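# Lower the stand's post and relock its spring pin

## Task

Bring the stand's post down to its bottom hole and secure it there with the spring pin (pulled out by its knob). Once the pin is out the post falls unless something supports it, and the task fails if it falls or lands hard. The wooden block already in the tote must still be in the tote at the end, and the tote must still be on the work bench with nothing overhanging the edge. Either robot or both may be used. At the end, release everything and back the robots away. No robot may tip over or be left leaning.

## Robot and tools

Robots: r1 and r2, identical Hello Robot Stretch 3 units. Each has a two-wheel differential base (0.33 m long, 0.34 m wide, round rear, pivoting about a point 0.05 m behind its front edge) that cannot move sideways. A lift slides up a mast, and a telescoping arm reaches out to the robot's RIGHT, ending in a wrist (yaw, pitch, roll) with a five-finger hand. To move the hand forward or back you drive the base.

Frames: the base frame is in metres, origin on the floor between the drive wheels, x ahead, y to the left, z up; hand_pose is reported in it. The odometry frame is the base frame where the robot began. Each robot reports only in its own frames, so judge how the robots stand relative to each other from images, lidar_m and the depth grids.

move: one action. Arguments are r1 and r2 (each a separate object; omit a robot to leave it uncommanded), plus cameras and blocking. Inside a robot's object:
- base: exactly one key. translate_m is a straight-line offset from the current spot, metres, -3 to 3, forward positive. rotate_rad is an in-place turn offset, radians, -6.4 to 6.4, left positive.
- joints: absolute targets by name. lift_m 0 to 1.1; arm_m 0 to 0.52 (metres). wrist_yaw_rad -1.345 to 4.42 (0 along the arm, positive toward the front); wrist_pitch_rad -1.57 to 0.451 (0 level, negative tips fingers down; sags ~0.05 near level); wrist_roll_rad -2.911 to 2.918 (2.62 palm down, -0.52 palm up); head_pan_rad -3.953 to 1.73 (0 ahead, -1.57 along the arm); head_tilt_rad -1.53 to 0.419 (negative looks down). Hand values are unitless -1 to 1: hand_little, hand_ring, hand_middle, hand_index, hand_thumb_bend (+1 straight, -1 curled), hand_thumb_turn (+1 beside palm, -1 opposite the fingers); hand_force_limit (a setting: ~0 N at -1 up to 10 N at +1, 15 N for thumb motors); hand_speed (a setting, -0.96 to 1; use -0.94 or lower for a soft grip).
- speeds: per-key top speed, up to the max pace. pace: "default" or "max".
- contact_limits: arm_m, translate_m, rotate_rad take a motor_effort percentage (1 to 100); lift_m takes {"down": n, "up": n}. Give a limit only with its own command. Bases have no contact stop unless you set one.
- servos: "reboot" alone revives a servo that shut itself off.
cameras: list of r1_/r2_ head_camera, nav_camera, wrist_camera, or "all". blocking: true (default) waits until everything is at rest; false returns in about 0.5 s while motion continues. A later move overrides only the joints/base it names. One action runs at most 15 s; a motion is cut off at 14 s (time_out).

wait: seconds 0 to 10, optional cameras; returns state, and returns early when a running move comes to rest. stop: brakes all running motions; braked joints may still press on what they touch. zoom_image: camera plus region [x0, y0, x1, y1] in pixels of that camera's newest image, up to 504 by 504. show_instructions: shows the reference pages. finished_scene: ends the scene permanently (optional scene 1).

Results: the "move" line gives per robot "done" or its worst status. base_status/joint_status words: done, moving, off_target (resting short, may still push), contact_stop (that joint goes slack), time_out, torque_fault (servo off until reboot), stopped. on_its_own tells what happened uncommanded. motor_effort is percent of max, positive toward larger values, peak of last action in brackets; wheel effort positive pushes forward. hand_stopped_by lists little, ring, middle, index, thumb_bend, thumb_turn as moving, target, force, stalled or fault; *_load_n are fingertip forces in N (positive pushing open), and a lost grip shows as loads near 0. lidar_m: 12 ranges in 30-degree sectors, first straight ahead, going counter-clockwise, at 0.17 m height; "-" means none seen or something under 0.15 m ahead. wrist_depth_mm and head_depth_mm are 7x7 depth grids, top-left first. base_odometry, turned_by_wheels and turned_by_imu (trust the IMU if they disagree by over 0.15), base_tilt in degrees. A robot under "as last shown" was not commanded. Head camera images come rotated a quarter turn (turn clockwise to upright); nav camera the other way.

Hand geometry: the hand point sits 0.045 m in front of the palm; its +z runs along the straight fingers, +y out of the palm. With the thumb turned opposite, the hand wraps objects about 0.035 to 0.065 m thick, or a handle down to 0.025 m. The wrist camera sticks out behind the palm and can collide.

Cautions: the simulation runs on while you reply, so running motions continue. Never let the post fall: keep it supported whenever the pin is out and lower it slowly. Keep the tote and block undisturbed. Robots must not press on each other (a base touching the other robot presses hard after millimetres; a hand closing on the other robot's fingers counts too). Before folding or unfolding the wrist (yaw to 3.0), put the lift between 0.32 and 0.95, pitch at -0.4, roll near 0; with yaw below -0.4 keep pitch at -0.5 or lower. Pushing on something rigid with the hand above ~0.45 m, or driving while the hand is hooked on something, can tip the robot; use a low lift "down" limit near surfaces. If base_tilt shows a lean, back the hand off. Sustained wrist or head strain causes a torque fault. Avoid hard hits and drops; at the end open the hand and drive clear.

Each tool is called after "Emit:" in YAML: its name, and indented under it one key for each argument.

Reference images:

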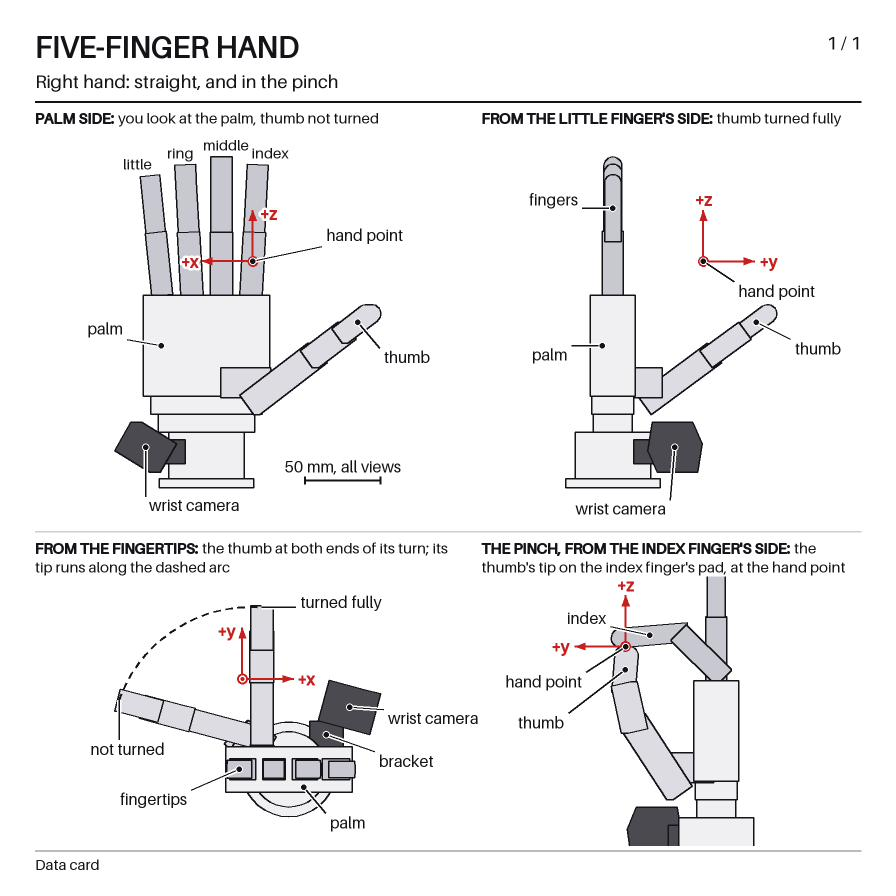

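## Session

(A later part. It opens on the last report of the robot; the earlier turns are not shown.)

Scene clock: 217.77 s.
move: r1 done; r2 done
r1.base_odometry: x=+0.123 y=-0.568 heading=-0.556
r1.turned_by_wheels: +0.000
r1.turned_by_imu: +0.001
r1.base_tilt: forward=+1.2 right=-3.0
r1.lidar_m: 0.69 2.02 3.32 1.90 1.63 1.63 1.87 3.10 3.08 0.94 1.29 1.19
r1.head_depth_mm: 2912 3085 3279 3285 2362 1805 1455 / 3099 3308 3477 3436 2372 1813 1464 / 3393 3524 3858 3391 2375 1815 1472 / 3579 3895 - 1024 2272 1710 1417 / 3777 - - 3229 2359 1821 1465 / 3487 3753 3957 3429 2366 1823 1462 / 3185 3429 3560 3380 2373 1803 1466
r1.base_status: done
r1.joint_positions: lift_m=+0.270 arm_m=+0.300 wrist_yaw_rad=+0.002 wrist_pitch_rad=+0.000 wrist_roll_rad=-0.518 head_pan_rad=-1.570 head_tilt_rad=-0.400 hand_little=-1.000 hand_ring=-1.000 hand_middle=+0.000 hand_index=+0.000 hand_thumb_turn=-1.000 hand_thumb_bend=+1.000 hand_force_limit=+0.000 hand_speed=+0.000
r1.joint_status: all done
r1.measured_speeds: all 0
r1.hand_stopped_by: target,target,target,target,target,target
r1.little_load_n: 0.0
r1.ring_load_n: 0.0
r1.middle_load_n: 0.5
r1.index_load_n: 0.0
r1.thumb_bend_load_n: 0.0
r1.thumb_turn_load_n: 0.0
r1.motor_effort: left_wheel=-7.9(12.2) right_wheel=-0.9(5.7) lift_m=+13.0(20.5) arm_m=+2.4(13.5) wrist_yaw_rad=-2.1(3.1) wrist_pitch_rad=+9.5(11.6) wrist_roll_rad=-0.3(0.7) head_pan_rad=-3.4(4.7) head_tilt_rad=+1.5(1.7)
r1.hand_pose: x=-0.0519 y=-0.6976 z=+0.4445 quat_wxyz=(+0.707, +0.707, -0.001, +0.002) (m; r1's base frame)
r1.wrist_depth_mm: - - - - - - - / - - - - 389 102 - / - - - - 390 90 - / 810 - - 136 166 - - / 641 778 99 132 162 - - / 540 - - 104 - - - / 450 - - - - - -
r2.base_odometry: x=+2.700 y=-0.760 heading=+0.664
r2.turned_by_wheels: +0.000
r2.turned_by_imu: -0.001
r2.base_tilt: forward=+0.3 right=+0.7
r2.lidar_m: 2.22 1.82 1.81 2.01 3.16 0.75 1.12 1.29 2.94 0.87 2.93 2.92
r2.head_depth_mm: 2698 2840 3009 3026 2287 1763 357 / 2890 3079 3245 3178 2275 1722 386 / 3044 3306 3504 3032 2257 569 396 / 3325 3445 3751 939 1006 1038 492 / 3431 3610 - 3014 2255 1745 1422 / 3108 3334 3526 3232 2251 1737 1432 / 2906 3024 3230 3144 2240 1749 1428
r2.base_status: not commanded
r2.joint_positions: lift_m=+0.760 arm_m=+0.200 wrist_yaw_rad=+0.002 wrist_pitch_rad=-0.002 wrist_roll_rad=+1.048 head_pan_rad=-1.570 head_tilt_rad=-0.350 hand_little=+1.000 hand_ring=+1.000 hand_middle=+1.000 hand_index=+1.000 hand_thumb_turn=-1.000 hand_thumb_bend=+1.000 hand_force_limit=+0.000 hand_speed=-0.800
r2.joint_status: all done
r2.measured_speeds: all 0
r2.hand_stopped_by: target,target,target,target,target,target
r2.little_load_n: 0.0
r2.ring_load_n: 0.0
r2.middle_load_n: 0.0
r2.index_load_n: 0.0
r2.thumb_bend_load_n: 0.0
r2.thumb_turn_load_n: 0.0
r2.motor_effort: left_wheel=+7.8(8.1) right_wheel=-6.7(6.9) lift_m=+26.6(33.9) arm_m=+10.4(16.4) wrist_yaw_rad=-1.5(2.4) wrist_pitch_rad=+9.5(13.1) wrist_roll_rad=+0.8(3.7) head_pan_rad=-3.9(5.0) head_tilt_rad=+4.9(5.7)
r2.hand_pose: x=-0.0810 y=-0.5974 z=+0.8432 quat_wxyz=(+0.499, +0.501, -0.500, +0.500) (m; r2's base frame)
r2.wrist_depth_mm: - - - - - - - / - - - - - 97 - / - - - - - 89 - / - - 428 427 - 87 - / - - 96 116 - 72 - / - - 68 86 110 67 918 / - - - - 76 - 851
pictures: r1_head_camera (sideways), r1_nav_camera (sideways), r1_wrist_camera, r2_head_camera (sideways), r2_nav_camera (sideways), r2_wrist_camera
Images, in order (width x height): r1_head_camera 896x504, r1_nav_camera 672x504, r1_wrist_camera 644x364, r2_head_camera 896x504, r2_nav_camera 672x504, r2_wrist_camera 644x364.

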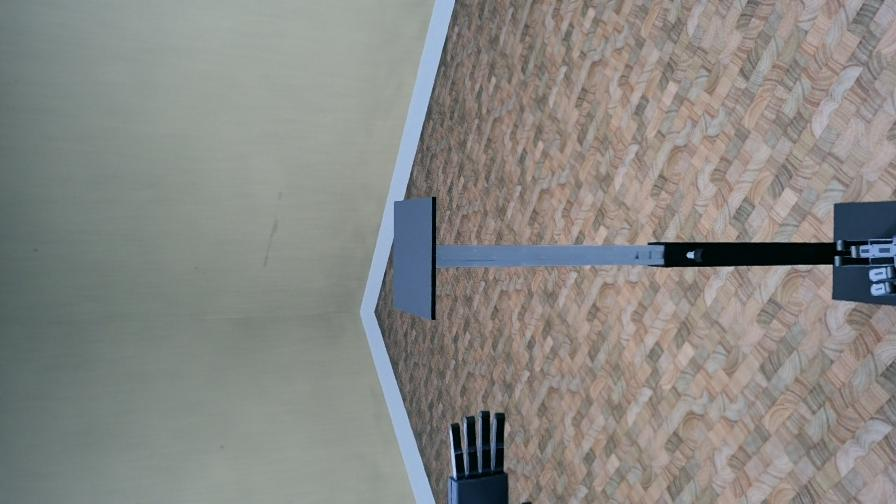

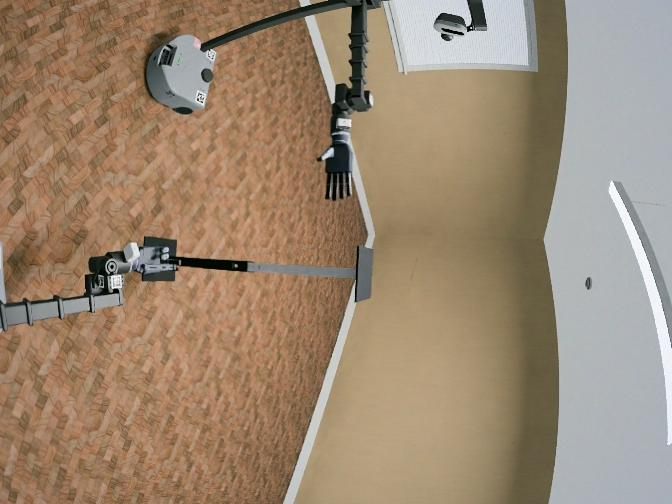

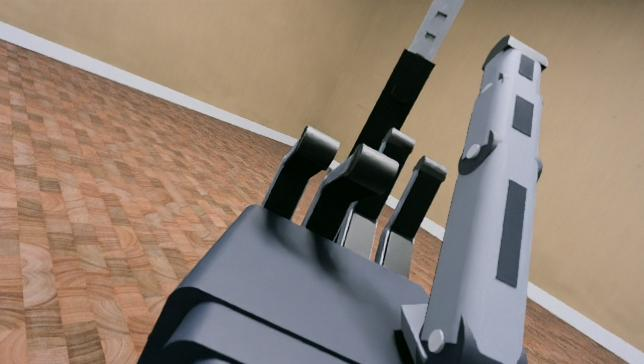

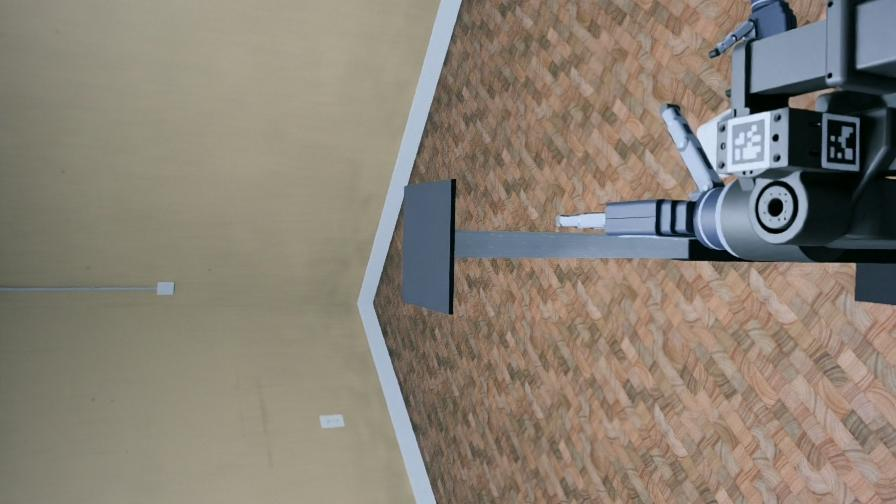

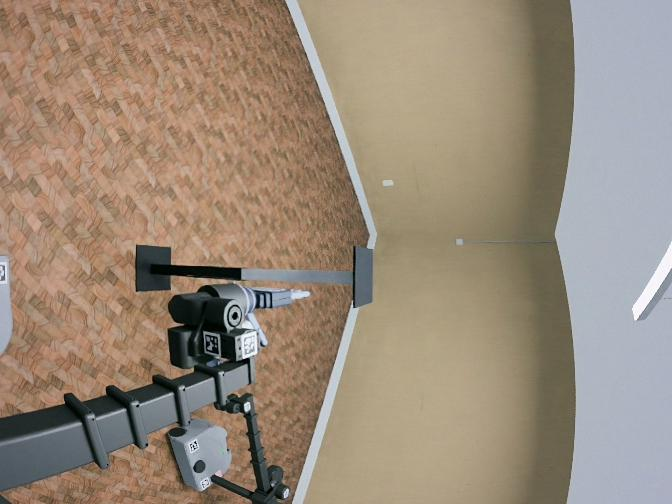

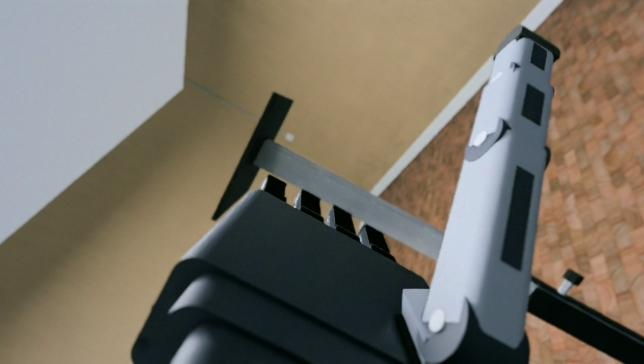

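Emit:
move:
  r1: {"joints": {"arm_m": 0.02}, "pace": "max"}
  r2: {"joints": {"arm_m": 0.0, "head_tilt_rad": -0.4, "head_pan_rad": -1.6}, "pace": "max"}
  cameras: []

Emit:
move:
  r1: {"base": {"rotate_rad": -1.571}}
  cameras: []

Emit:
move:
  r1: {"base": {"translate_m": 0.08}}
  cameras: []

Emit:
move:
  r1: {"base": {"rotate_rad": 1.571}}
  cameras: ["r1_head_camera", "r2_head_camera"]

Scene clock: 236.73 s.
move: r1 done; r2 done
r1.base_odometry: x=+0.123 y=-0.568 heading=-0.556
r1.turned_by_wheels: +0.000
r1.turned_by_imu: +0.000
r1.base_tilt: forward=+1.2 right=-2.9
r1.lidar_m: 0.69 2.03 3.37 1.90 1.63 1.63 1.87 3.07 3.07 0.94 1.30 1.18
r1.head_depth_mm: 2913 3111 3247 3335 2345 1849 1460 / 3122 3260 3494 3387 2340 1814 1480 / 3402 3490 3762 3428 2360 1814 1473 / 3535 3882 - 1028 2267 1702 1427 / 3823 3991 - 3210 2365 1805 1466 / 3528 3711 3920 3392 2374 1804 1482 / 3308 3433 3580 3379 2361 1818 1470
r1.base_status: not commanded
r1.joint_positions: lift_m=+0.270 arm_m=+0.020 wrist_yaw_rad=+0.002 wrist_pitch_rad=+0.001 wrist_roll_rad=-0.518 head_pan_rad=-1.570 head_tilt_rad=-0.400 hand_little=-1.000 hand_ring=-1.000 hand_middle=+0.000 hand_index=+0.000 hand_thumb_turn=-1.000 hand_thumb_bend=+1.000 hand_force_limit=+0.000 hand_speed=+0.000
r1.joint_status: all done
r1.measured_speeds: all 0
r1.hand_stopped_by: target,target,target,target,target,target
r1.little_load_n: 0.0
r1.ring_load_n: 0.0
r1.middle_load_n: 0.0
r1.index_load_n: 0.0
r1.thumb_bend_load_n: 0.0
r1.thumb_turn_load_n: 0.0
r1.motor_effort: left_wheel=-8.0(8.8) right_wheel=-0.9(1.7) lift_m=+17.8(18.1) arm_m=-20.6(22.1) wrist_yaw_rad=-1.2(3.2) wrist_pitch_rad=+9.2(9.6) wrist_roll_rad=-0.3(0.4) head_pan_rad=-3.2(4.3) head_tilt_rad=+2.1(2.1)
r1.hand_pose: x=-0.0519 y=-0.4175 z=+0.4449 quat_wxyz=(+0.707, +0.707, -0.001, +0.002) (m; r1's base frame)
r1.wrist_depth_mm: - - - - - - - / - - - - - 102 - / - - - - - 90 - / 820 - - 137 166 - - / 646 791 100 133 162 - - / 548 - - 104 - - - / 458 - - - - - -
r2.base_odometry: x=+2.700 y=-0.760 heading=+0.664
r2.turned_by_wheels: +0.000
r2.turned_by_imu: -0.001
r2.base_tilt: forward=+0.2 right=+0.9
r2.lidar_m: 2.21 1.82 1.81 2.00 3.16 0.75 1.12 1.29 2.94 0.87 2.93 2.92
r2.head_depth_mm: 2668 2827 2977 2904 2143 1686 1386 / 2813 3032 3164 2904 2139 1669 1354 / 3009 3238 3474 2904 2130 1674 1349 / 3214 3414 3688 943 1964 1111 450 / 3389 3611 3899 2747 2106 1667 1380 / 3201 3437 3647 2862 2109 1659 1376 / 2985 3095 3272 2858 2100 1660 1379
r2.base_status: not commanded
r2.joint_positions: lift_m=+0.760 arm_m=+0.000 wrist_yaw_rad=+0.002 wrist_pitch_rad=-0.001 wrist_roll_rad=+1.048 head_pan_rad=-1.600 head_tilt_rad=-0.396 hand_little=+1.000 hand_ring=+1.000 hand_middle=+1.000 hand_index=+1.000 hand_thumb_turn=-1.000 hand_thumb_bend=+1.000 hand_force_limit=+0.000 hand_speed=-0.800
r2.joint_status: all done
r2.measured_speeds: all 0
r2.hand_stopped_by: target,target,target,target,target,target
r2.little_load_n: 0.0
r2.ring_load_n: 0.0
r2.middle_load_n: 0.0
r2.index_load_n: 0.0
r2.thumb_bend_load_n: 0.0
r2.thumb_turn_load_n: 0.0
r2.motor_effort: left_wheel=+7.2(7.8) right_wheel=-6.3(6.7) lift_m=+30.8(30.8) arm_m=-11.5(14.0) wrist_yaw_rad=-1.6(2.2) wrist_pitch_rad=+9.6(10.0) wrist_roll_rad=+0.9(0.9) head_pan_rad=-3.2(4.7) head_tilt_rad=-3.0(4.5)
r2.hand_pose: x=-0.0810 y=-0.3975 z=+0.8433 quat_wxyz=(+0.499, +0.501, -0.500, +0.500) (m; r2's base frame)
r2.wrist_depth_mm: - - - - - - - / - - - - - 97 - / - - - - - 89 - / - - - - - 87 - / - - 96 116 - 72 - / - - 68 86 111 66 912 / - - - - 76 - 886
pictures: none
No camera images: "cameras" was empty.

Scene clock: 240.33 s.
move: r1 done
r1.base_odometry: x=+0.123 y=-0.568 heading=-2.126
r1.turned_by_wheels: -1.571
r1.turned_by_imu: -1.568
r1.base_tilt: forward=+1.3 right=-2.9
r1.lidar_m: 0.94 1.30 1.18 0.69 2.03 3.34 1.92 1.63 1.63 1.86 3.08 3.08
r1.head_depth_mm: 1506 1583 1680 1797 1897 1805 1464 / 1604 1698 1805 1922 2054 1821 1449 / 1702 1829 1961 2093 2189 1824 1467 / 1843 1977 2148 2289 2369 1830 1468 / 2005 2201 2322 2510 2366 1823 1464 / 2193 2369 2585 2791 2402 1827 1476 / 2396 2618 2906 3065 2349 1819 1462
r1.base_status: done
r1.joint_positions: lift_m=+0.270 arm_m=+0.020 wrist_yaw_rad=+0.002 wrist_pitch_rad=+0.001 wrist_roll_rad=-0.518 head_pan_rad=-1.570 head_tilt_rad=-0.400 hand_little=-1.000 hand_ring=-1.000 hand_middle=+0.000 hand_index=+0.000 hand_thumb_turn=-1.000 hand_thumb_bend=+1.000 hand_force_limit=+0.000 hand_speed=+0.000
r1.joint_status: not commanded
r1.measured_speeds: all 0
r1.hand_stopped_by: target,target,target,target,target,target
r1.little_load_n: 0.0
r1.ring_load_n: 0.0
r1.middle_load_n: 0.0
r1.index_load_n: 0.0
r1.thumb_bend_load_n: 0.0
r1.thumb_turn_load_n: 0.0
r1.motor_effort: left_wheel=+11.1(13.9) right_wheel=-7.7(12.5) lift_m=+26.4(26.4) arm_m=-19.6(20.8) wrist_yaw_rad=-2.3(3.1) wrist_pitch_rad=+9.2(9.5) wrist_roll_rad=-0.3(0.4) head_pan_rad=-3.9(4.1) head_tilt_rad=+1.7(2.4)
r1.hand_pose: x=-0.0519 y=-0.4175 z=+0.4449 quat_wxyz=(+0.707, +0.707, -0.001, +0.002) (m; r1's base frame)
r1.wrist_depth_mm: - - - - - - - / - - - - - 102 - / - - - - - 90 - / 824 - - 137 167 - - / 642 806 99 133 162 - - / 544 - - 104 - - - / 451 - - - - - -
r2: as last shown
r2.turned_by_imu: +0.000
r2.base_tilt: forward=+0.3 right=+0.7
r2.lidar_m: 2.21 1.82 1.81 2.01 3.17 0.75 1.12 1.28 2.94 0.87 2.93 2.91
r2.head_depth_mm: 2659 2860 2967 2851 2108 1681 1380 / 2843 3015 3195 2901 2109 1664 1356 / 3018 3274 3473 2852 2094 1669 1348 / 3184 3514 3640 944 1966 1115 450 / 3471 3664 3883 2730 2086 1658 1381 / 3208 3379 3642 2838 2115 1663 1369 / 2971 3164 3352 2845 2090 1662 1369
r2.joint_positions: lift_m=+0.760 arm_m=+0.000 wrist_yaw_rad=+0.002 wrist_pitch_rad=-0.001 wrist_roll_rad=+1.048 head_pan_rad=-1.600 head_tilt_rad=-0.400 hand_little=+1.000 hand_ring=+1.000 hand_middle=+1.000 hand_index=+1.000 hand_thumb_turn=-1.000 hand_thumb_bend=+1.000 hand_force_limit=+0.000 hand_speed=-0.800
r2.thumb_turn_load_n: 0.5
r2.motor_effort: left_wheel=+7.3(7.8) right_wheel=-6.2(6.7) lift_m=+32.3(32.7) arm_m=-11.6(11.9) wrist_yaw_rad=-1.3(2.3) wrist_pitch_rad=+9.7(10.0) wrist_roll_rad=+0.6(0.8) head_pan_rad=-4.0(4.9) head_tilt_rad=-3.9(4.6)
r2.hand_pose: x=-0.0810 y=-0.3975 z=+0.8434 quat_wxyz=(+0.499, +0.501, -0.500, +0.500) (m; r2's base frame)
r2.wrist_depth_mm: - - - - - - - / - - - - - 97 - / - - - - - 89 - / - - - - - 87 - / - - 96 116 - 72 - / - - 68 87 110 66 901 / - - - - 76 - 889
pictures: none
No camera images: "cameras" was empty.

Scene clock: 242.23 s.
move: r1 done
r1.base_odometry: x=+0.081 y=-0.636 heading=-2.126
r1.turned_by_wheels: +0.000
r1.turned_by_imu: +0.000
r1.base_tilt: forward=+1.3 right=-2.9
r1.lidar_m: 0.86 1.23 1.30 0.72 0.71 3.47 1.98 1.69 1.68 1.93 3.02 3.01
r1.head_depth_mm: 1574 1638 1745 1847 1975 1809 1461 / 1651 1760 1889 2017 2102 1817 1474 / 1788 1886 2027 2179 2273 1817 1461 / 1920 2034 2196 2363 2328 1816 1458 / 2059 2241 2399 2600 2370 1797 1468 / 2266 2453 2700 2918 2372 1798 1464 / 2452 2713 2960 3209 2385 1822 1459
r1.base_status: done
r1.joint_positions: lift_m=+0.270 arm_m=+0.020 wrist_yaw_rad=+0.002 wrist_pitch_rad=+0.001 wrist_roll_rad=-0.518 head_pan_rad=-1.570 head_tilt_rad=-0.400 hand_little=-1.000 hand_ring=-1.000 hand_middle=+0.000 hand_index=+0.000 hand_thumb_turn=-1.000 hand_thumb_bend=+1.000 hand_force_limit=+0.000 hand_speed=+0.000
r1.joint_status: not commanded
r1.measured_speeds: all 0
r1.hand_stopped_by: target,target,target,target,target,target
r1.little_load_n: 0.0
r1.ring_load_n: 0.0
r1.middle_load_n: 0.0
r1.index_load_n: 0.0
r1.thumb_bend_load_n: 0.0
r1.thumb_turn_load_n: 0.0
r1.motor_effort: left_wheel=+10.3(13.6) right_wheel=-3.2(5.2) lift_m=+29.9(29.9) arm_m=-18.7(19.9) wrist_yaw_rad=-2.1(2.3) wrist_pitch_rad=+9.3(9.4) wrist_roll_rad=-0.3(0.3) head_pan_rad=-3.1(4.4) head_tilt_rad=+2.5(2.5)
r1.hand_pose: x=-0.0519 y=-0.4175 z=+0.4449 quat_wxyz=(+0.707, +0.707, -0.001, +0.002) (m; r1's base frame)
r1.wrist_depth_mm: - - - - - - - / - - - - - 102 - / - - - - - 90 - / 818 - - 137 166 - - / 647 792 99 133 162 - - / 538 - - 104 - - - / 457 - - - - - -
r2: as last shown
r2.base_tilt: forward=+0.2 right=+0.8
r2.lidar_m: 2.21 1.82 1.81 2.00 3.17 0.75 1.12 1.21 1.23 0.86 2.93 2.92
r2.head_depth_mm: 2645 2797 2939 2906 2129 1680 1381 / 2795 3019 3181 2884 2118 1692 1316 / 3042 3212 3393 2873 2105 1669 1348 / 3213 3483 3763 940 1980 1115 450 / 3449 3672 - 2718 2096 1673 1378 / 3259 3443 3635 2841 2110 1669 1374 / 2964 3150 3327 2815 2081 1667 1362
r2.thumb_turn_load_n: 0.0
r2.motor_effort: left_wheel=+7.3(7.9) right_wheel=-6.5(6.7) lift_m=+32.4(32.7) arm_m=-11.3(11.9) wrist_yaw_rad=-1.5(2.1) wrist_pitch_rad=+9.9(10.1) wrist_roll_rad=+0.8(1.0) head_pan_rad=-3.2(4.5) head_tilt_rad=-3.4(4.7)
r2.wrist_depth_mm: - - - - - - - / - - - - - 97 - / - - - - - 89 - / - - - - - 87 - / - - 96 116 - 72 - / - - 68 86 111 66 902 / - - - - 76 - 895
pictures: none
No camera images: "cameras" was empty.

Scene clock: 245.83 s.
move: r1 done
r1.base_odometry: x=+0.081 y=-0.636 heading=-0.556
r1.turned_by_wheels: +1.571
r1.turned_by_imu: +1.568
r1.base_tilt: forward=+1.2 right=-3.1
r1.lidar_m: 0.72 0.71 3.44 1.97 1.68 1.69 1.93 3.02 3.02 0.87 1.23 1.30
r1.head_depth_mm: 2854 2959 3157 3270 2366 1803 1456 / 3050 3179 3437 3414 2371 1811 1463 / 3248 3469 3667 3186 2333 1795 1451 / 3514 3753 - 986 2268 1747 1422 / 3726 - - 3216 2388 1818 1454 / 3501 3661 3915 3341 2349 1812 1463 / 3202 3380 3481 3402 2352 1814 1475
r1.base_status: done
r1.joint_positions: lift_m=+0.270 arm_m=+0.020 wrist_yaw_rad=+0.001 wrist_pitch_rad=+0.001 wrist_roll_rad=-0.518 head_pan_rad=-1.570 head_tilt_rad=-0.400 hand_little=-1.000 hand_ring=-1.000 hand_middle=+0.000 hand_index=+0.000 hand_thumb_turn=-1.000 hand_thumb_bend=+1.000 hand_force_limit=+0.000 hand_speed=+0.000
r1.joint_status: not commanded
r1.measured_speeds: all 0
r1.hand_stopped_by: target,target,target,target,target,target
r1.little_load_n: 0.0
r1.ring_load_n: 0.0
r1.middle_load_n: 0.0
r1.index_load_n: 0.0
r1.thumb_bend_load_n: 0.0
r1.thumb_turn_load_n: 0.0
r1.motor_effort: left_wheel=-11.0(13.6) right_wheel=+4.9(10.9) lift_m=+38.0(38.4) arm_m=-20.5(20.5) wrist_yaw_rad=-1.2(2.6) wrist_pitch_rad=+8.9(9.6) wrist_roll_rad=-0.2(0.3) head_pan_rad=-3.3(4.4) head_tilt_rad=+2.6(3.0)
r1.hand_pose: x=-0.0520 y=-0.4175 z=+0.4449 quat_wxyz=(+0.707, +0.707, -0.001, +0.002) (m; r1's base frame)
r1.wrist_depth_mm: - - - - - - - / - - - - - 102 - / - - - - - 90 - / 819 - - 137 166 - - / 637 790 99 133 162 - - / 543 - - 104 - - - / 453 - - - - - -
r2: as last shown
r2.base_tilt: forward=+0.2 right=+0.7
r2.lidar_m: 2.22 1.82 1.81 2.00 3.18 0.75 1.12 1.22 1.23 0.87 2.94 2.91
r2.head_depth_mm: 2665 2813 3019 2893 2134 1676 1387 / 2805 3044 3212 2875 2115 1660 1311 / 3030 3240 3462 2847 2105 1663 1342 / 3226 3483 3670 941 1952 1113 450 / 3410 3747 3889 2679 2096 1663 1367 / 3233 3419 3675 2847 2093 1679 1375 / 2911 3137 3323 2811 2096 1661 1371
r2.thumb_turn_load_n: 0.5
r2.motor_effort: left_wheel=+7.4(7.8) right_wheel=-6.1(6.7) lift_m=+32.3(32.6) arm_m=-11.5(11.8) wrist_yaw_rad=-1.8(2.1) wrist_pitch_rad=+9.1(10.1) wrist_roll_rad=+0.7(0.9) head_pan_rad=-2.8(4.7) head_tilt_rad=-3.3(4.4)
r2.wrist_depth_mm: - - - - - - - / - - - - - 97 - / - - - - - 89 - / - - - - - 87 - / - - 96 116 - 72 - / - - 67 86 110 66 906 / - - - - 76 - 882
pictures: r1_head_camera (sideways), r2_head_camera (sideways)
Images, in order (width x height): r1_head_camera 896x504, r2_head_camera 896x504.

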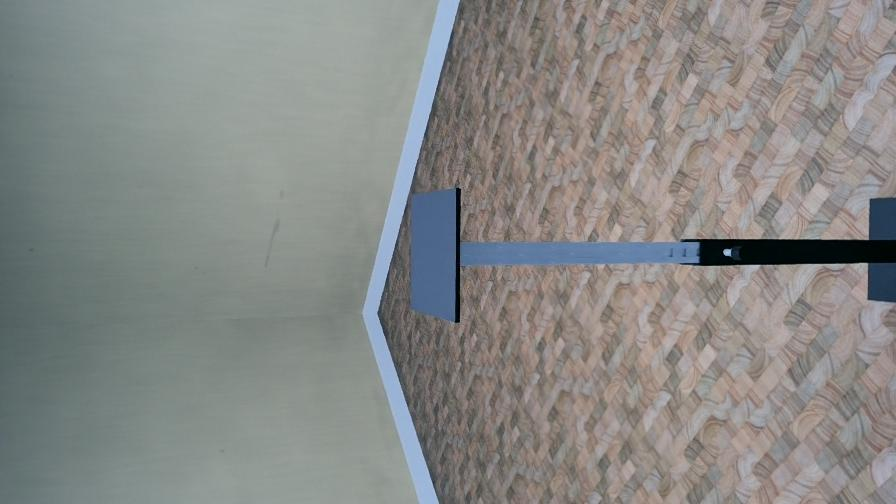

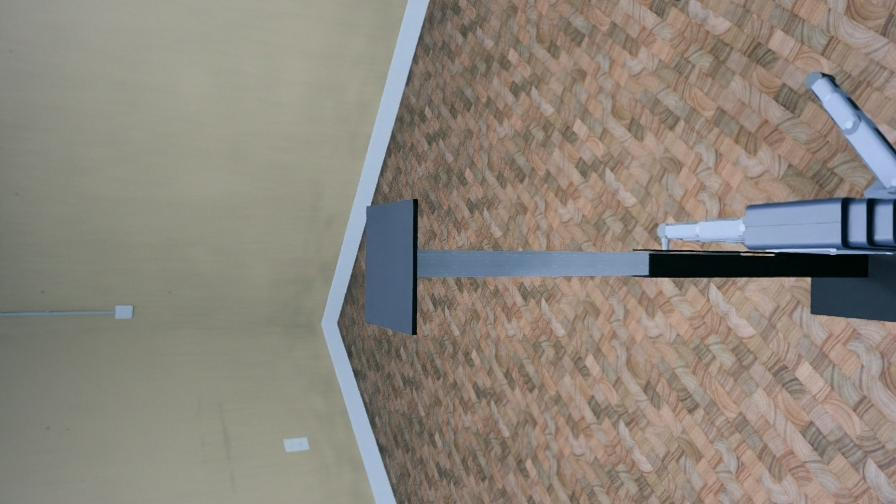

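Emit:
zoom_image:
  camera: "r1_head_camera"
  region: [680, 210, 780, 290]

Emit:
move:
  r1: {"joints": {"arm_m": 0.3}}
  r2: {"joints": {"lift_m": 0.36}, "pace": "max"}
  cameras: ["r1_head_camera", "r2_head_camera"]

Scaled by 5.040 from the camera's 896x504 image, which has a finer 1280x720 frame.

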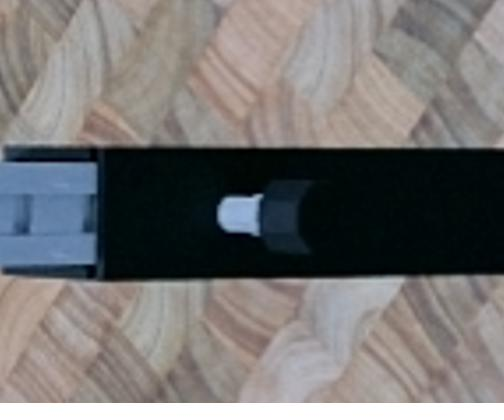

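Scene clock: 252.00 s.
move: r1 done; r2 done
r1.base_odometry: x=+0.081 y=-0.636 heading=-0.556
r1.turned_by_wheels: +0.000
r1.turned_by_imu: +0.000
r1.base_tilt: forward=+1.3 right=-2.9
r1.lidar_m: 0.72 0.71 3.45 1.98 1.68 1.69 1.93 3.03 3.02 0.86 1.23 1.29
r1.head_depth_mm: 2802 3003 3140 3210 2379 1800 1457 / 3036 3219 3424 3394 2348 1803 1466 / 3169 3413 3640 3195 2376 1810 1465 / 3509 3751 - 984 2264 1746 1416 / 3665 - - 3217 2349 1831 1472 / 3485 3627 3917 3464 2361 1808 1477 / 3205 3362 3531 3431 2352 1818 1463
r1.base_status: not commanded
r1.joint_positions: lift_m=+0.270 arm_m=+0.300 wrist_yaw_rad=+0.001 wrist_pitch_rad=+0.001 wrist_roll_rad=-0.518 head_pan_rad=-1.570 head_tilt_rad=-0.400 hand_little=-1.000 hand_ring=-1.000 hand_middle=+0.000 hand_index=+0.000 hand_thumb_turn=-1.000 hand_thumb_bend=+1.000 hand_force_limit=+0.000 hand_speed=+0.000
r1.joint_status: all done
r1.measured_speeds: all 0
r1.hand_stopped_by: target,target,target,target,target,target
r1.little_load_n: 0.0
r1.ring_load_n: 0.0
r1.middle_load_n: 0.0
r1.index_load_n: 0.0
r1.thumb_bend_load_n: 0.0
r1.thumb_turn_load_n: 0.0
r1.motor_effort: left_wheel=-10.9(11.9) right_wheel=+5.0(5.7) lift_m=+50.0(50.3) arm_m=+18.4(22.2) wrist_yaw_rad=-1.0(2.4) wrist_pitch_rad=+8.9(9.5) wrist_roll_rad=-0.2(0.4) head_pan_rad=-3.3(4.4) head_tilt_rad=+2.8(3.4)
r1.hand_pose: x=-0.0520 y=-0.6975 z=+0.4449 quat_wxyz=(+0.707, +0.707, -0.001, +0.002) (m; r1's base frame)
r1.wrist_depth_mm: - - - - - - - / - - - - 308 102 - / - - - - 313 90 - / 824 - - 137 166 - - / 635 778 99 133 161 - - / 535 - - 104 - - - / 450 - - - - - -
r2.base_odometry: x=+2.700 y=-0.760 heading=+0.664
r2.turned_by_wheels: +0.000
r2.turned_by_imu: -0.001
r2.base_tilt: forward=+0.2 right=+0.7
r2.lidar_m: 2.22 1.82 1.81 2.00 3.18 0.75 1.12 1.23 1.23 0.87 2.93 2.91
r2.head_depth_mm: 2653 2802 3007 2852 2114 1534 1380 / 2805 3037 3193 2920 2111 1538 1381 / 3023 3175 3469 2857 2119 1667 1381 / 3225 3484 3758 943 1956 1582 1337 / 3436 3638 3840 2713 2138 1667 1379 / 3248 3420 3612 2828 2073 1654 1377 / 2953 3104 3343 2823 2098 1660 1363
r2.base_status: not commanded
r2.joint_positions: lift_m=+0.360 arm_m=+0.000 wrist_yaw_rad=+0.002 wrist_pitch_rad=+0.000 wrist_roll_rad=+1.048 head_pan_rad=-1.600 head_tilt_rad=-0.400 hand_little=+1.000 hand_ring=+1.000 hand_middle=+1.000 hand_index=+1.000 hand_thumb_turn=-1.000 hand_thumb_bend=+1.000 hand_force_limit=+0.000 hand_speed=-0.800
r2.joint_status: all done
r2.measured_speeds: all 0
r2.hand_stopped_by: target,target,target,target,target,target
r2.little_load_n: 0.0
r2.ring_load_n: 0.0
r2.middle_load_n: 0.0
r2.index_load_n: 0.0
r2.thumb_bend_load_n: 0.0
r2.thumb_turn_load_n: 0.0
r2.motor_effort: left_wheel=+7.5(7.6) right_wheel=-6.1(6.7) lift_m=+27.3(30.9) arm_m=-7.1(11.5) wrist_yaw_rad=-1.7(2.3) wrist_pitch_rad=+9.7(9.9) wrist_roll_rad=+0.8(0.9) head_pan_rad=-3.5(4.3) head_tilt_rad=-3.6(4.5)
r2.hand_pose: x=-0.0810 y=-0.3975 z=+0.4436 quat_wxyz=(+0.499, +0.501, -0.500, +0.500) (m; r2's base frame)
r2.wrist_depth_mm: - - - - - - 866 / - - - - 601 97 775 / - - - - - 89 683 / - - - - - 87 621 / - - 96 116 - 71 569 / - - 68 86 110 66 534 / - - - - 76 585 492
pictures: r1_head_camera (sideways), r2_head_camera (sideways)
Images, in order (width x height): r1_head_camera 896x504, r2_head_camera 896x504.

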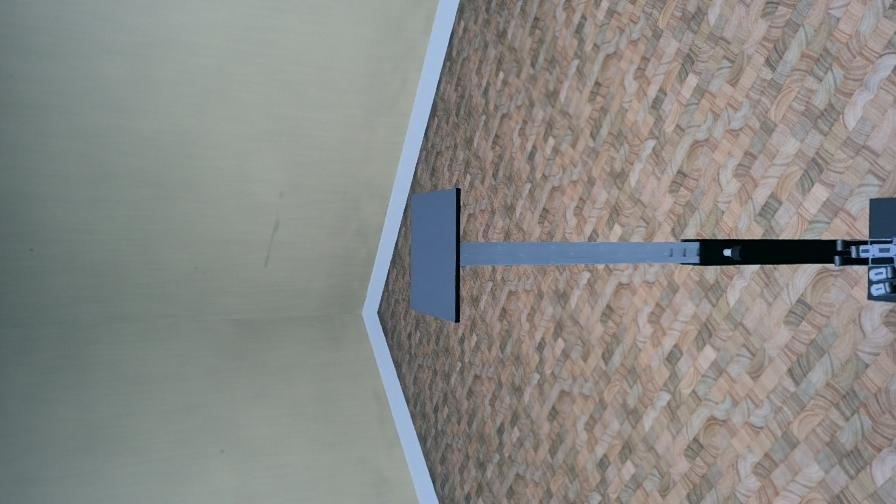

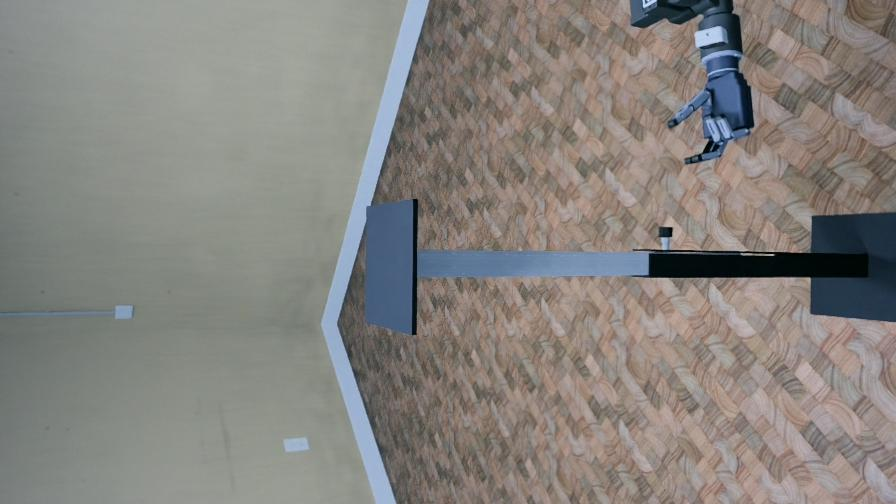

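Emit:
zoom_image:
  camera: "r2_head_camera"
  region: [620, 60, 800, 300]

Scaled by 2.100 from the camera's 896x504 image, which has a finer 1280x720 frame.

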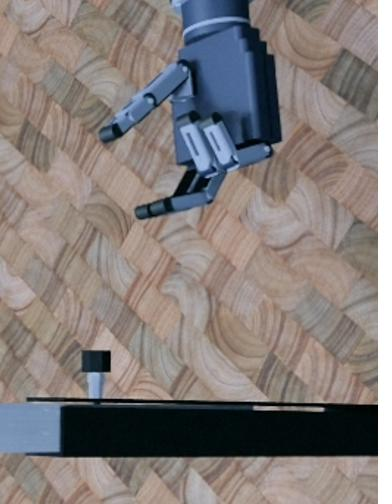

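Emit:
move:
  r1: {"base": {"translate_m": 0.003}, "joints": {"arm_m": 0.42}}
  cameras: ["r1_head_camera", "r1_wrist_camera", "r2_head_camera"]

Emit:
zoom_image:
  camera: "r2_head_camera"
  region: [620, 160, 800, 300]

Emit:
zoom_image:
  camera: "r1_head_camera"
  region: [680, 190, 880, 320]

Scene clock: 264.97 s.
move: r1 done
r1.base_odometry: x=+0.083 y=-0.637 heading=-0.556
r1.turned_by_wheels: +0.000
r1.turned_by_imu: +0.000
r1.base_tilt: forward=+1.4 right=-2.7
r1.lidar_m: 0.72 0.71 3.47 1.97 1.69 1.69 1.94 3.02 3.02 0.86 1.23 1.30
r1.head_depth_mm: 2840 3037 3208 3278 2335 1813 1462 / 3056 3270 3378 3412 2357 1819 1454 / 3243 3469 3771 3147 2368 1806 1467 / 3599 3752 - 988 2288 1710 1064 / 3732 3902 - 3189 2388 1809 1464 / 3482 3663 3884 3432 2393 1801 1460 / 3196 3318 3481 3373 2385 1825 1471
r1.base_status: done
r1.joint_positions: lift_m=+0.270 arm_m=+0.420 wrist_yaw_rad=+0.001 wrist_pitch_rad=+0.001 wrist_roll_rad=-0.518 head_pan_rad=-1.570 head_tilt_rad=-0.400 hand_little=-1.000 hand_ring=-1.000 hand_middle=+0.000 hand_index=+0.000 hand_thumb_turn=-1.000 hand_thumb_bend=+1.000 hand_force_limit=+0.000 hand_speed=+0.000
r1.joint_status: all done
r1.measured_speeds: all 0
r1.hand_stopped_by: target,target,target,target,target,target
r1.little_load_n: 0.0
r1.ring_load_n: 0.0
r1.middle_load_n: 0.0
r1.index_load_n: 0.0
r1.thumb_bend_load_n: 0.0
r1.thumb_turn_load_n: 0.0
r1.motor_effort: left_wheel=+3.6(6.8) right_wheel=+5.0(7.3) lift_m=+48.6(49.4) arm_m=+19.9(21.9) wrist_yaw_rad=-1.0(2.1) wrist_pitch_rad=+9.2(9.5) wrist_roll_rad=-0.2(0.3) head_pan_rad=-2.8(3.8) head_tilt_rad=+3.3(3.9)
r1.hand_pose: x=-0.0521 y=-0.8175 z=+0.4449 quat_wxyz=(+0.707, +0.707, -0.001, +0.002) (m; r1's base frame)
r1.wrist_depth_mm: - - - - - - - / - - - - - 102 - / - - - - 197 90 - / 821 - - 137 167 - - / 645 763 99 133 162 - - / 536 - - 104 - - - / 449 - - - - - -
r2: as last shown
r2.base_tilt: forward=+0.2 right=+0.8
r2.lidar_m: 2.22 1.82 1.81 2.01 3.17 0.75 1.12 1.22 1.22 0.87 2.93 2.91
r2.head_depth_mm: 2636 2848 3003 2862 2125 1533 1385 / 2792 3011 3239 2850 2107 1547 1377 / 3011 3221 3444 2887 2122 1539 1382 / 3213 3432 3713 944 1969 1535 1343 / 3452 3696 3882 2669 2115 1664 1374 / 3144 3390 3603 2856 2080 1663 1367 / 2954 3149 3299 2822 2091 1661 1375
r2.motor_effort: left_wheel=+7.0(7.6) right_wheel=-6.2(6.6) lift_m=+26.5(26.8) arm_m=-0.3(3.1) wrist_yaw_rad=-1.1(2.4) wrist_pitch_rad=+9.3(9.6) wrist_roll_rad=+0.9(0.9) head_pan_rad=-3.2(4.4) head_tilt_rad=-3.4(4.1)
r2.wrist_depth_mm: - - - - 598 - 874 / - - - - - 97 771 / - - - - 581 89 693 / - - - - - 87 625 / - - 96 116 - 71 563 / - - 68 86 110 66 535 / - - - - 76 580 490
pictures: r1_head_camera (sideways), r1_wrist_camera, r2_head_camera (sideways)
Images, in order (width x height): r1_head_camera 896x504, r1_wrist_camera 644x364, r2_head_camera 896x504.

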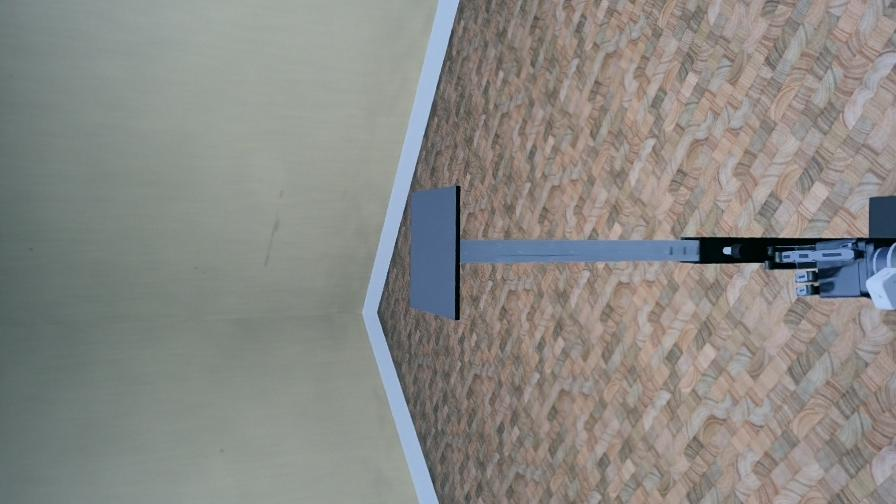

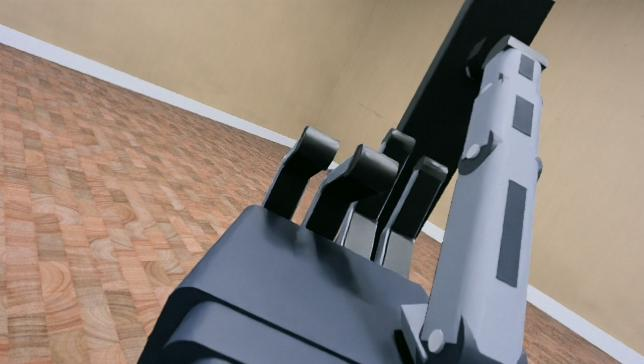

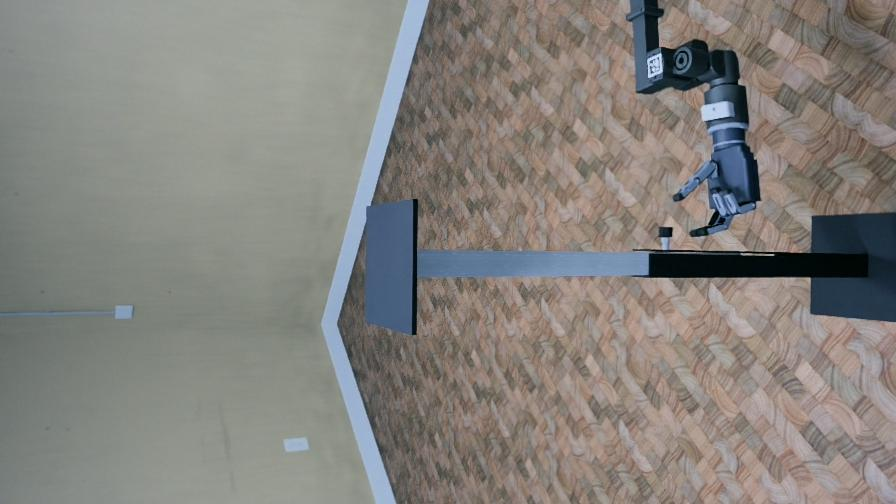

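Scaled by 2.800 from the camera's 896x504 image, which has a finer 1280x720 frame.

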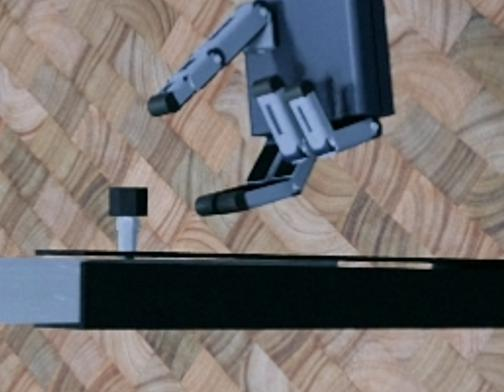

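Scaled by 2.520 from the camera's 896x504 image, which has a finer 1280x720 frame.

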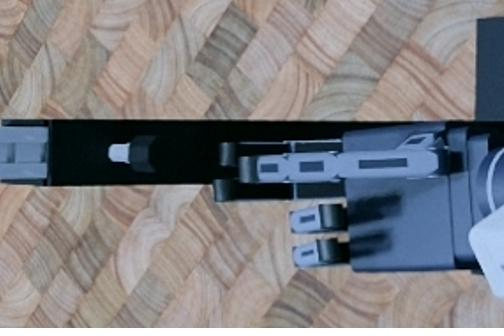

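Emit:
move:
  r1: {"base": {"translate_m": -0.013}, "joints": {"arm_m": 0.437}}
  cameras: ["r1_head_camera", "r2_head_camera"]

Emit:
zoom_image:
  camera: "r2_head_camera"
  region: [620, 160, 800, 300]

Emit:
zoom_image:
  camera: "r1_head_camera"
  region: [700, 200, 820, 310]

Scene clock: 287.10 s.
move: r1 done
r1.base_odometry: x=+0.072 y=-0.630 heading=-0.556
r1.turned_by_wheels: +0.000
r1.turned_by_imu: +0.000
r1.base_tilt: forward=+1.1 right=-2.9
r1.lidar_m: 0.73 0.72 3.44 1.96 1.68 1.68 1.93 3.02 3.01 0.86 1.24 1.31
r1.head_depth_mm: 2893 2981 3174 3212 2363 1798 1455 / 3058 3235 3487 3324 2374 1802 1461 / 3304 3486 3759 3206 2386 1815 1462 / 3445 3743 3963 987 2198 1706 1076 / 3747 3969 - 3168 2366 1812 1420 / 3539 3654 3885 3445 2387 1809 1465 / 3203 3358 3490 3390 2333 1810 1469
r1.base_status: done
r1.joint_positions: lift_m=+0.270 arm_m=+0.437 wrist_yaw_rad=+0.001 wrist_pitch_rad=+0.001 wrist_roll_rad=-0.518 head_pan_rad=-1.570 head_tilt_rad=-0.400 hand_little=-1.000 hand_ring=-1.000 hand_middle=+0.000 hand_index=+0.000 hand_thumb_turn=-1.000 hand_thumb_bend=+1.000 hand_force_limit=+0.000 hand_speed=+0.000
r1.joint_status: all done
r1.measured_speeds: all 0
r1.hand_stopped_by: target,target,target,target,target,target
r1.little_load_n: 0.0
r1.ring_load_n: 0.0
r1.middle_load_n: 0.0
r1.index_load_n: 0.0
r1.thumb_bend_load_n: -0.5
r1.thumb_turn_load_n: 0.0
r1.motor_effort: left_wheel=-7.4(10.7) right_wheel=+0.8(6.0) lift_m=+47.3(48.5) arm_m=+19.4(21.4) wrist_yaw_rad=-1.3(2.5) wrist_pitch_rad=+9.3(9.5) wrist_roll_rad=-0.3(0.3) head_pan_rad=-3.2(4.0) head_tilt_rad=+3.8(4.2)
r1.hand_pose: x=-0.0521 y=-0.8345 z=+0.4449 quat_wxyz=(+0.707, +0.707, -0.001, +0.002) (m; r1's base frame)
r1.wrist_depth_mm: - - - - - 151 - / - - - - 178 102 - / - - - - 180 90 - / 801 - - 137 167 - - / 634 782 99 133 162 - - / 532 - - 104 - - - / 451 - - - - - -
r2: as last shown
r2.turned_by_imu: +0.000
r2.base_tilt: forward=+0.2 right=+0.7
r2.lidar_m: 2.21 1.82 1.81 2.00 3.15 0.75 1.12 1.23 1.23 0.87 2.93 2.92
r2.head_depth_mm: 2659 2821 3011 2873 2140 1588 1386 / 2838 3004 3219 2881 2104 1161 1379 / 2996 3258 3483 2840 2119 1527 1384 / 3182 3485 3655 945 1948 1175 1338 / 3428 3635 3904 2707 2085 1655 1370 / 3221 3458 3619 2810 2087 1651 1373 / 2943 3145 3327 2813 2110 1659 1372
r2.index_load_n: 0.5
r2.motor_effort: left_wheel=+7.2(7.6) right_wheel=-6.4(6.5) lift_m=+26.5(26.8) arm_m=+4.6(4.7) wrist_yaw_rad=-1.4(2.0) wrist_pitch_rad=+9.1(9.7) wrist_roll_rad=+0.7(0.9) head_pan_rad=-2.3(4.5) head_tilt_rad=-2.5(3.7)
r2.wrist_depth_mm: - - - - 609 - 846 / - - - - 580 97 761 / - - - - 577 88 695 / - - - - - 87 624 / - - 96 116 - 72 577 / - - 68 86 110 66 528 / - - - - 76 575 493
pictures: r1_head_camera (sideways), r2_head_camera (sideways)
Images, in order (width x height): r1_head_camera 896x504, r2_head_camera 896x504.

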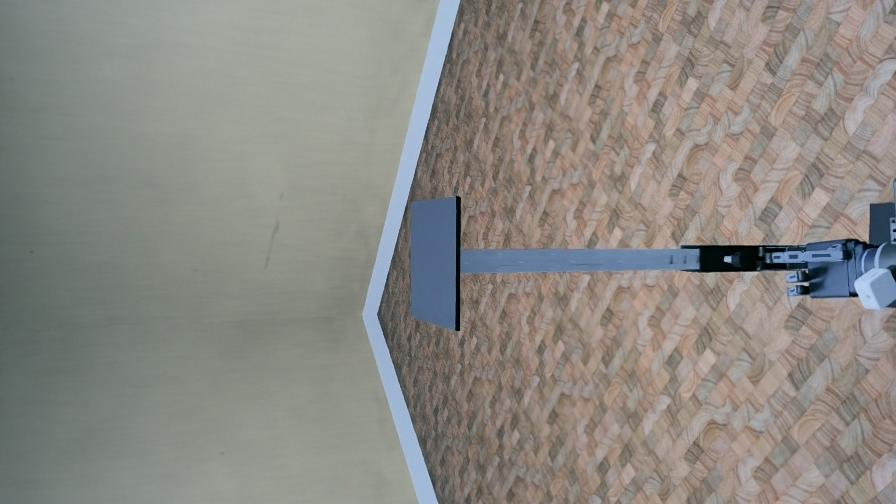

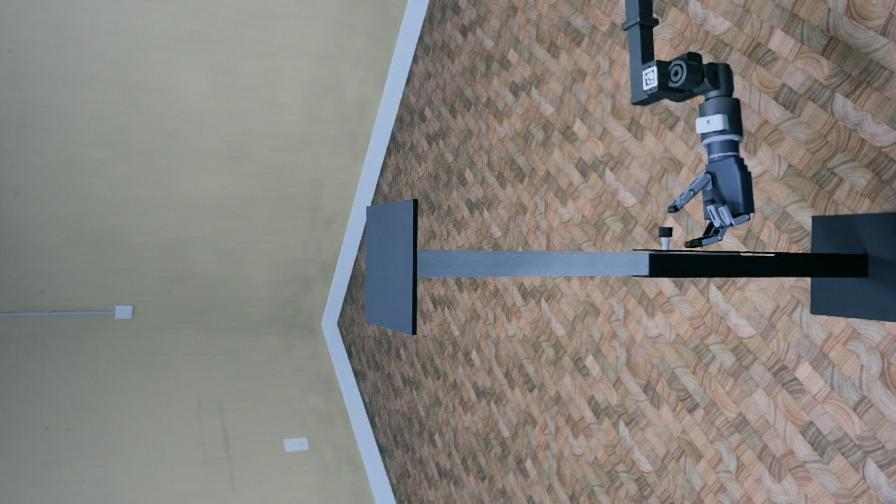

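Scaled by 2.800 from the camera's 896x504 image, which has a finer 1280x720 frame.

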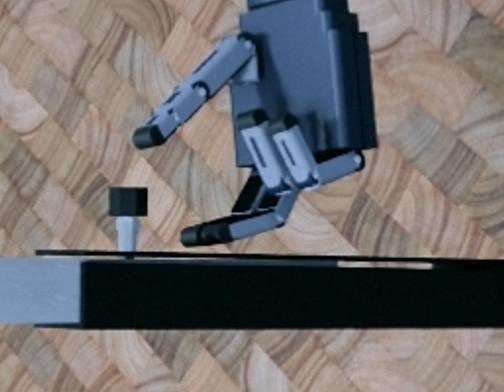

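Scaled by 4.200 from the camera's 896x504 image, which has a finer 1280x720 frame.

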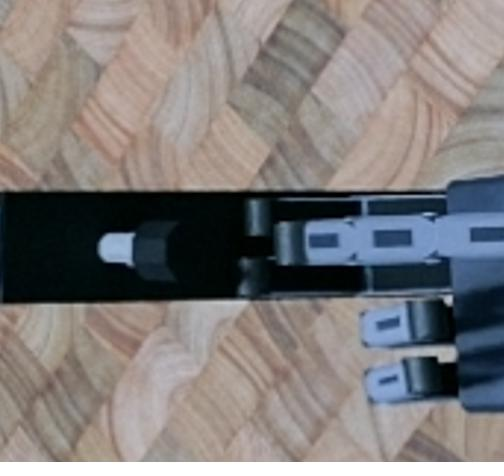

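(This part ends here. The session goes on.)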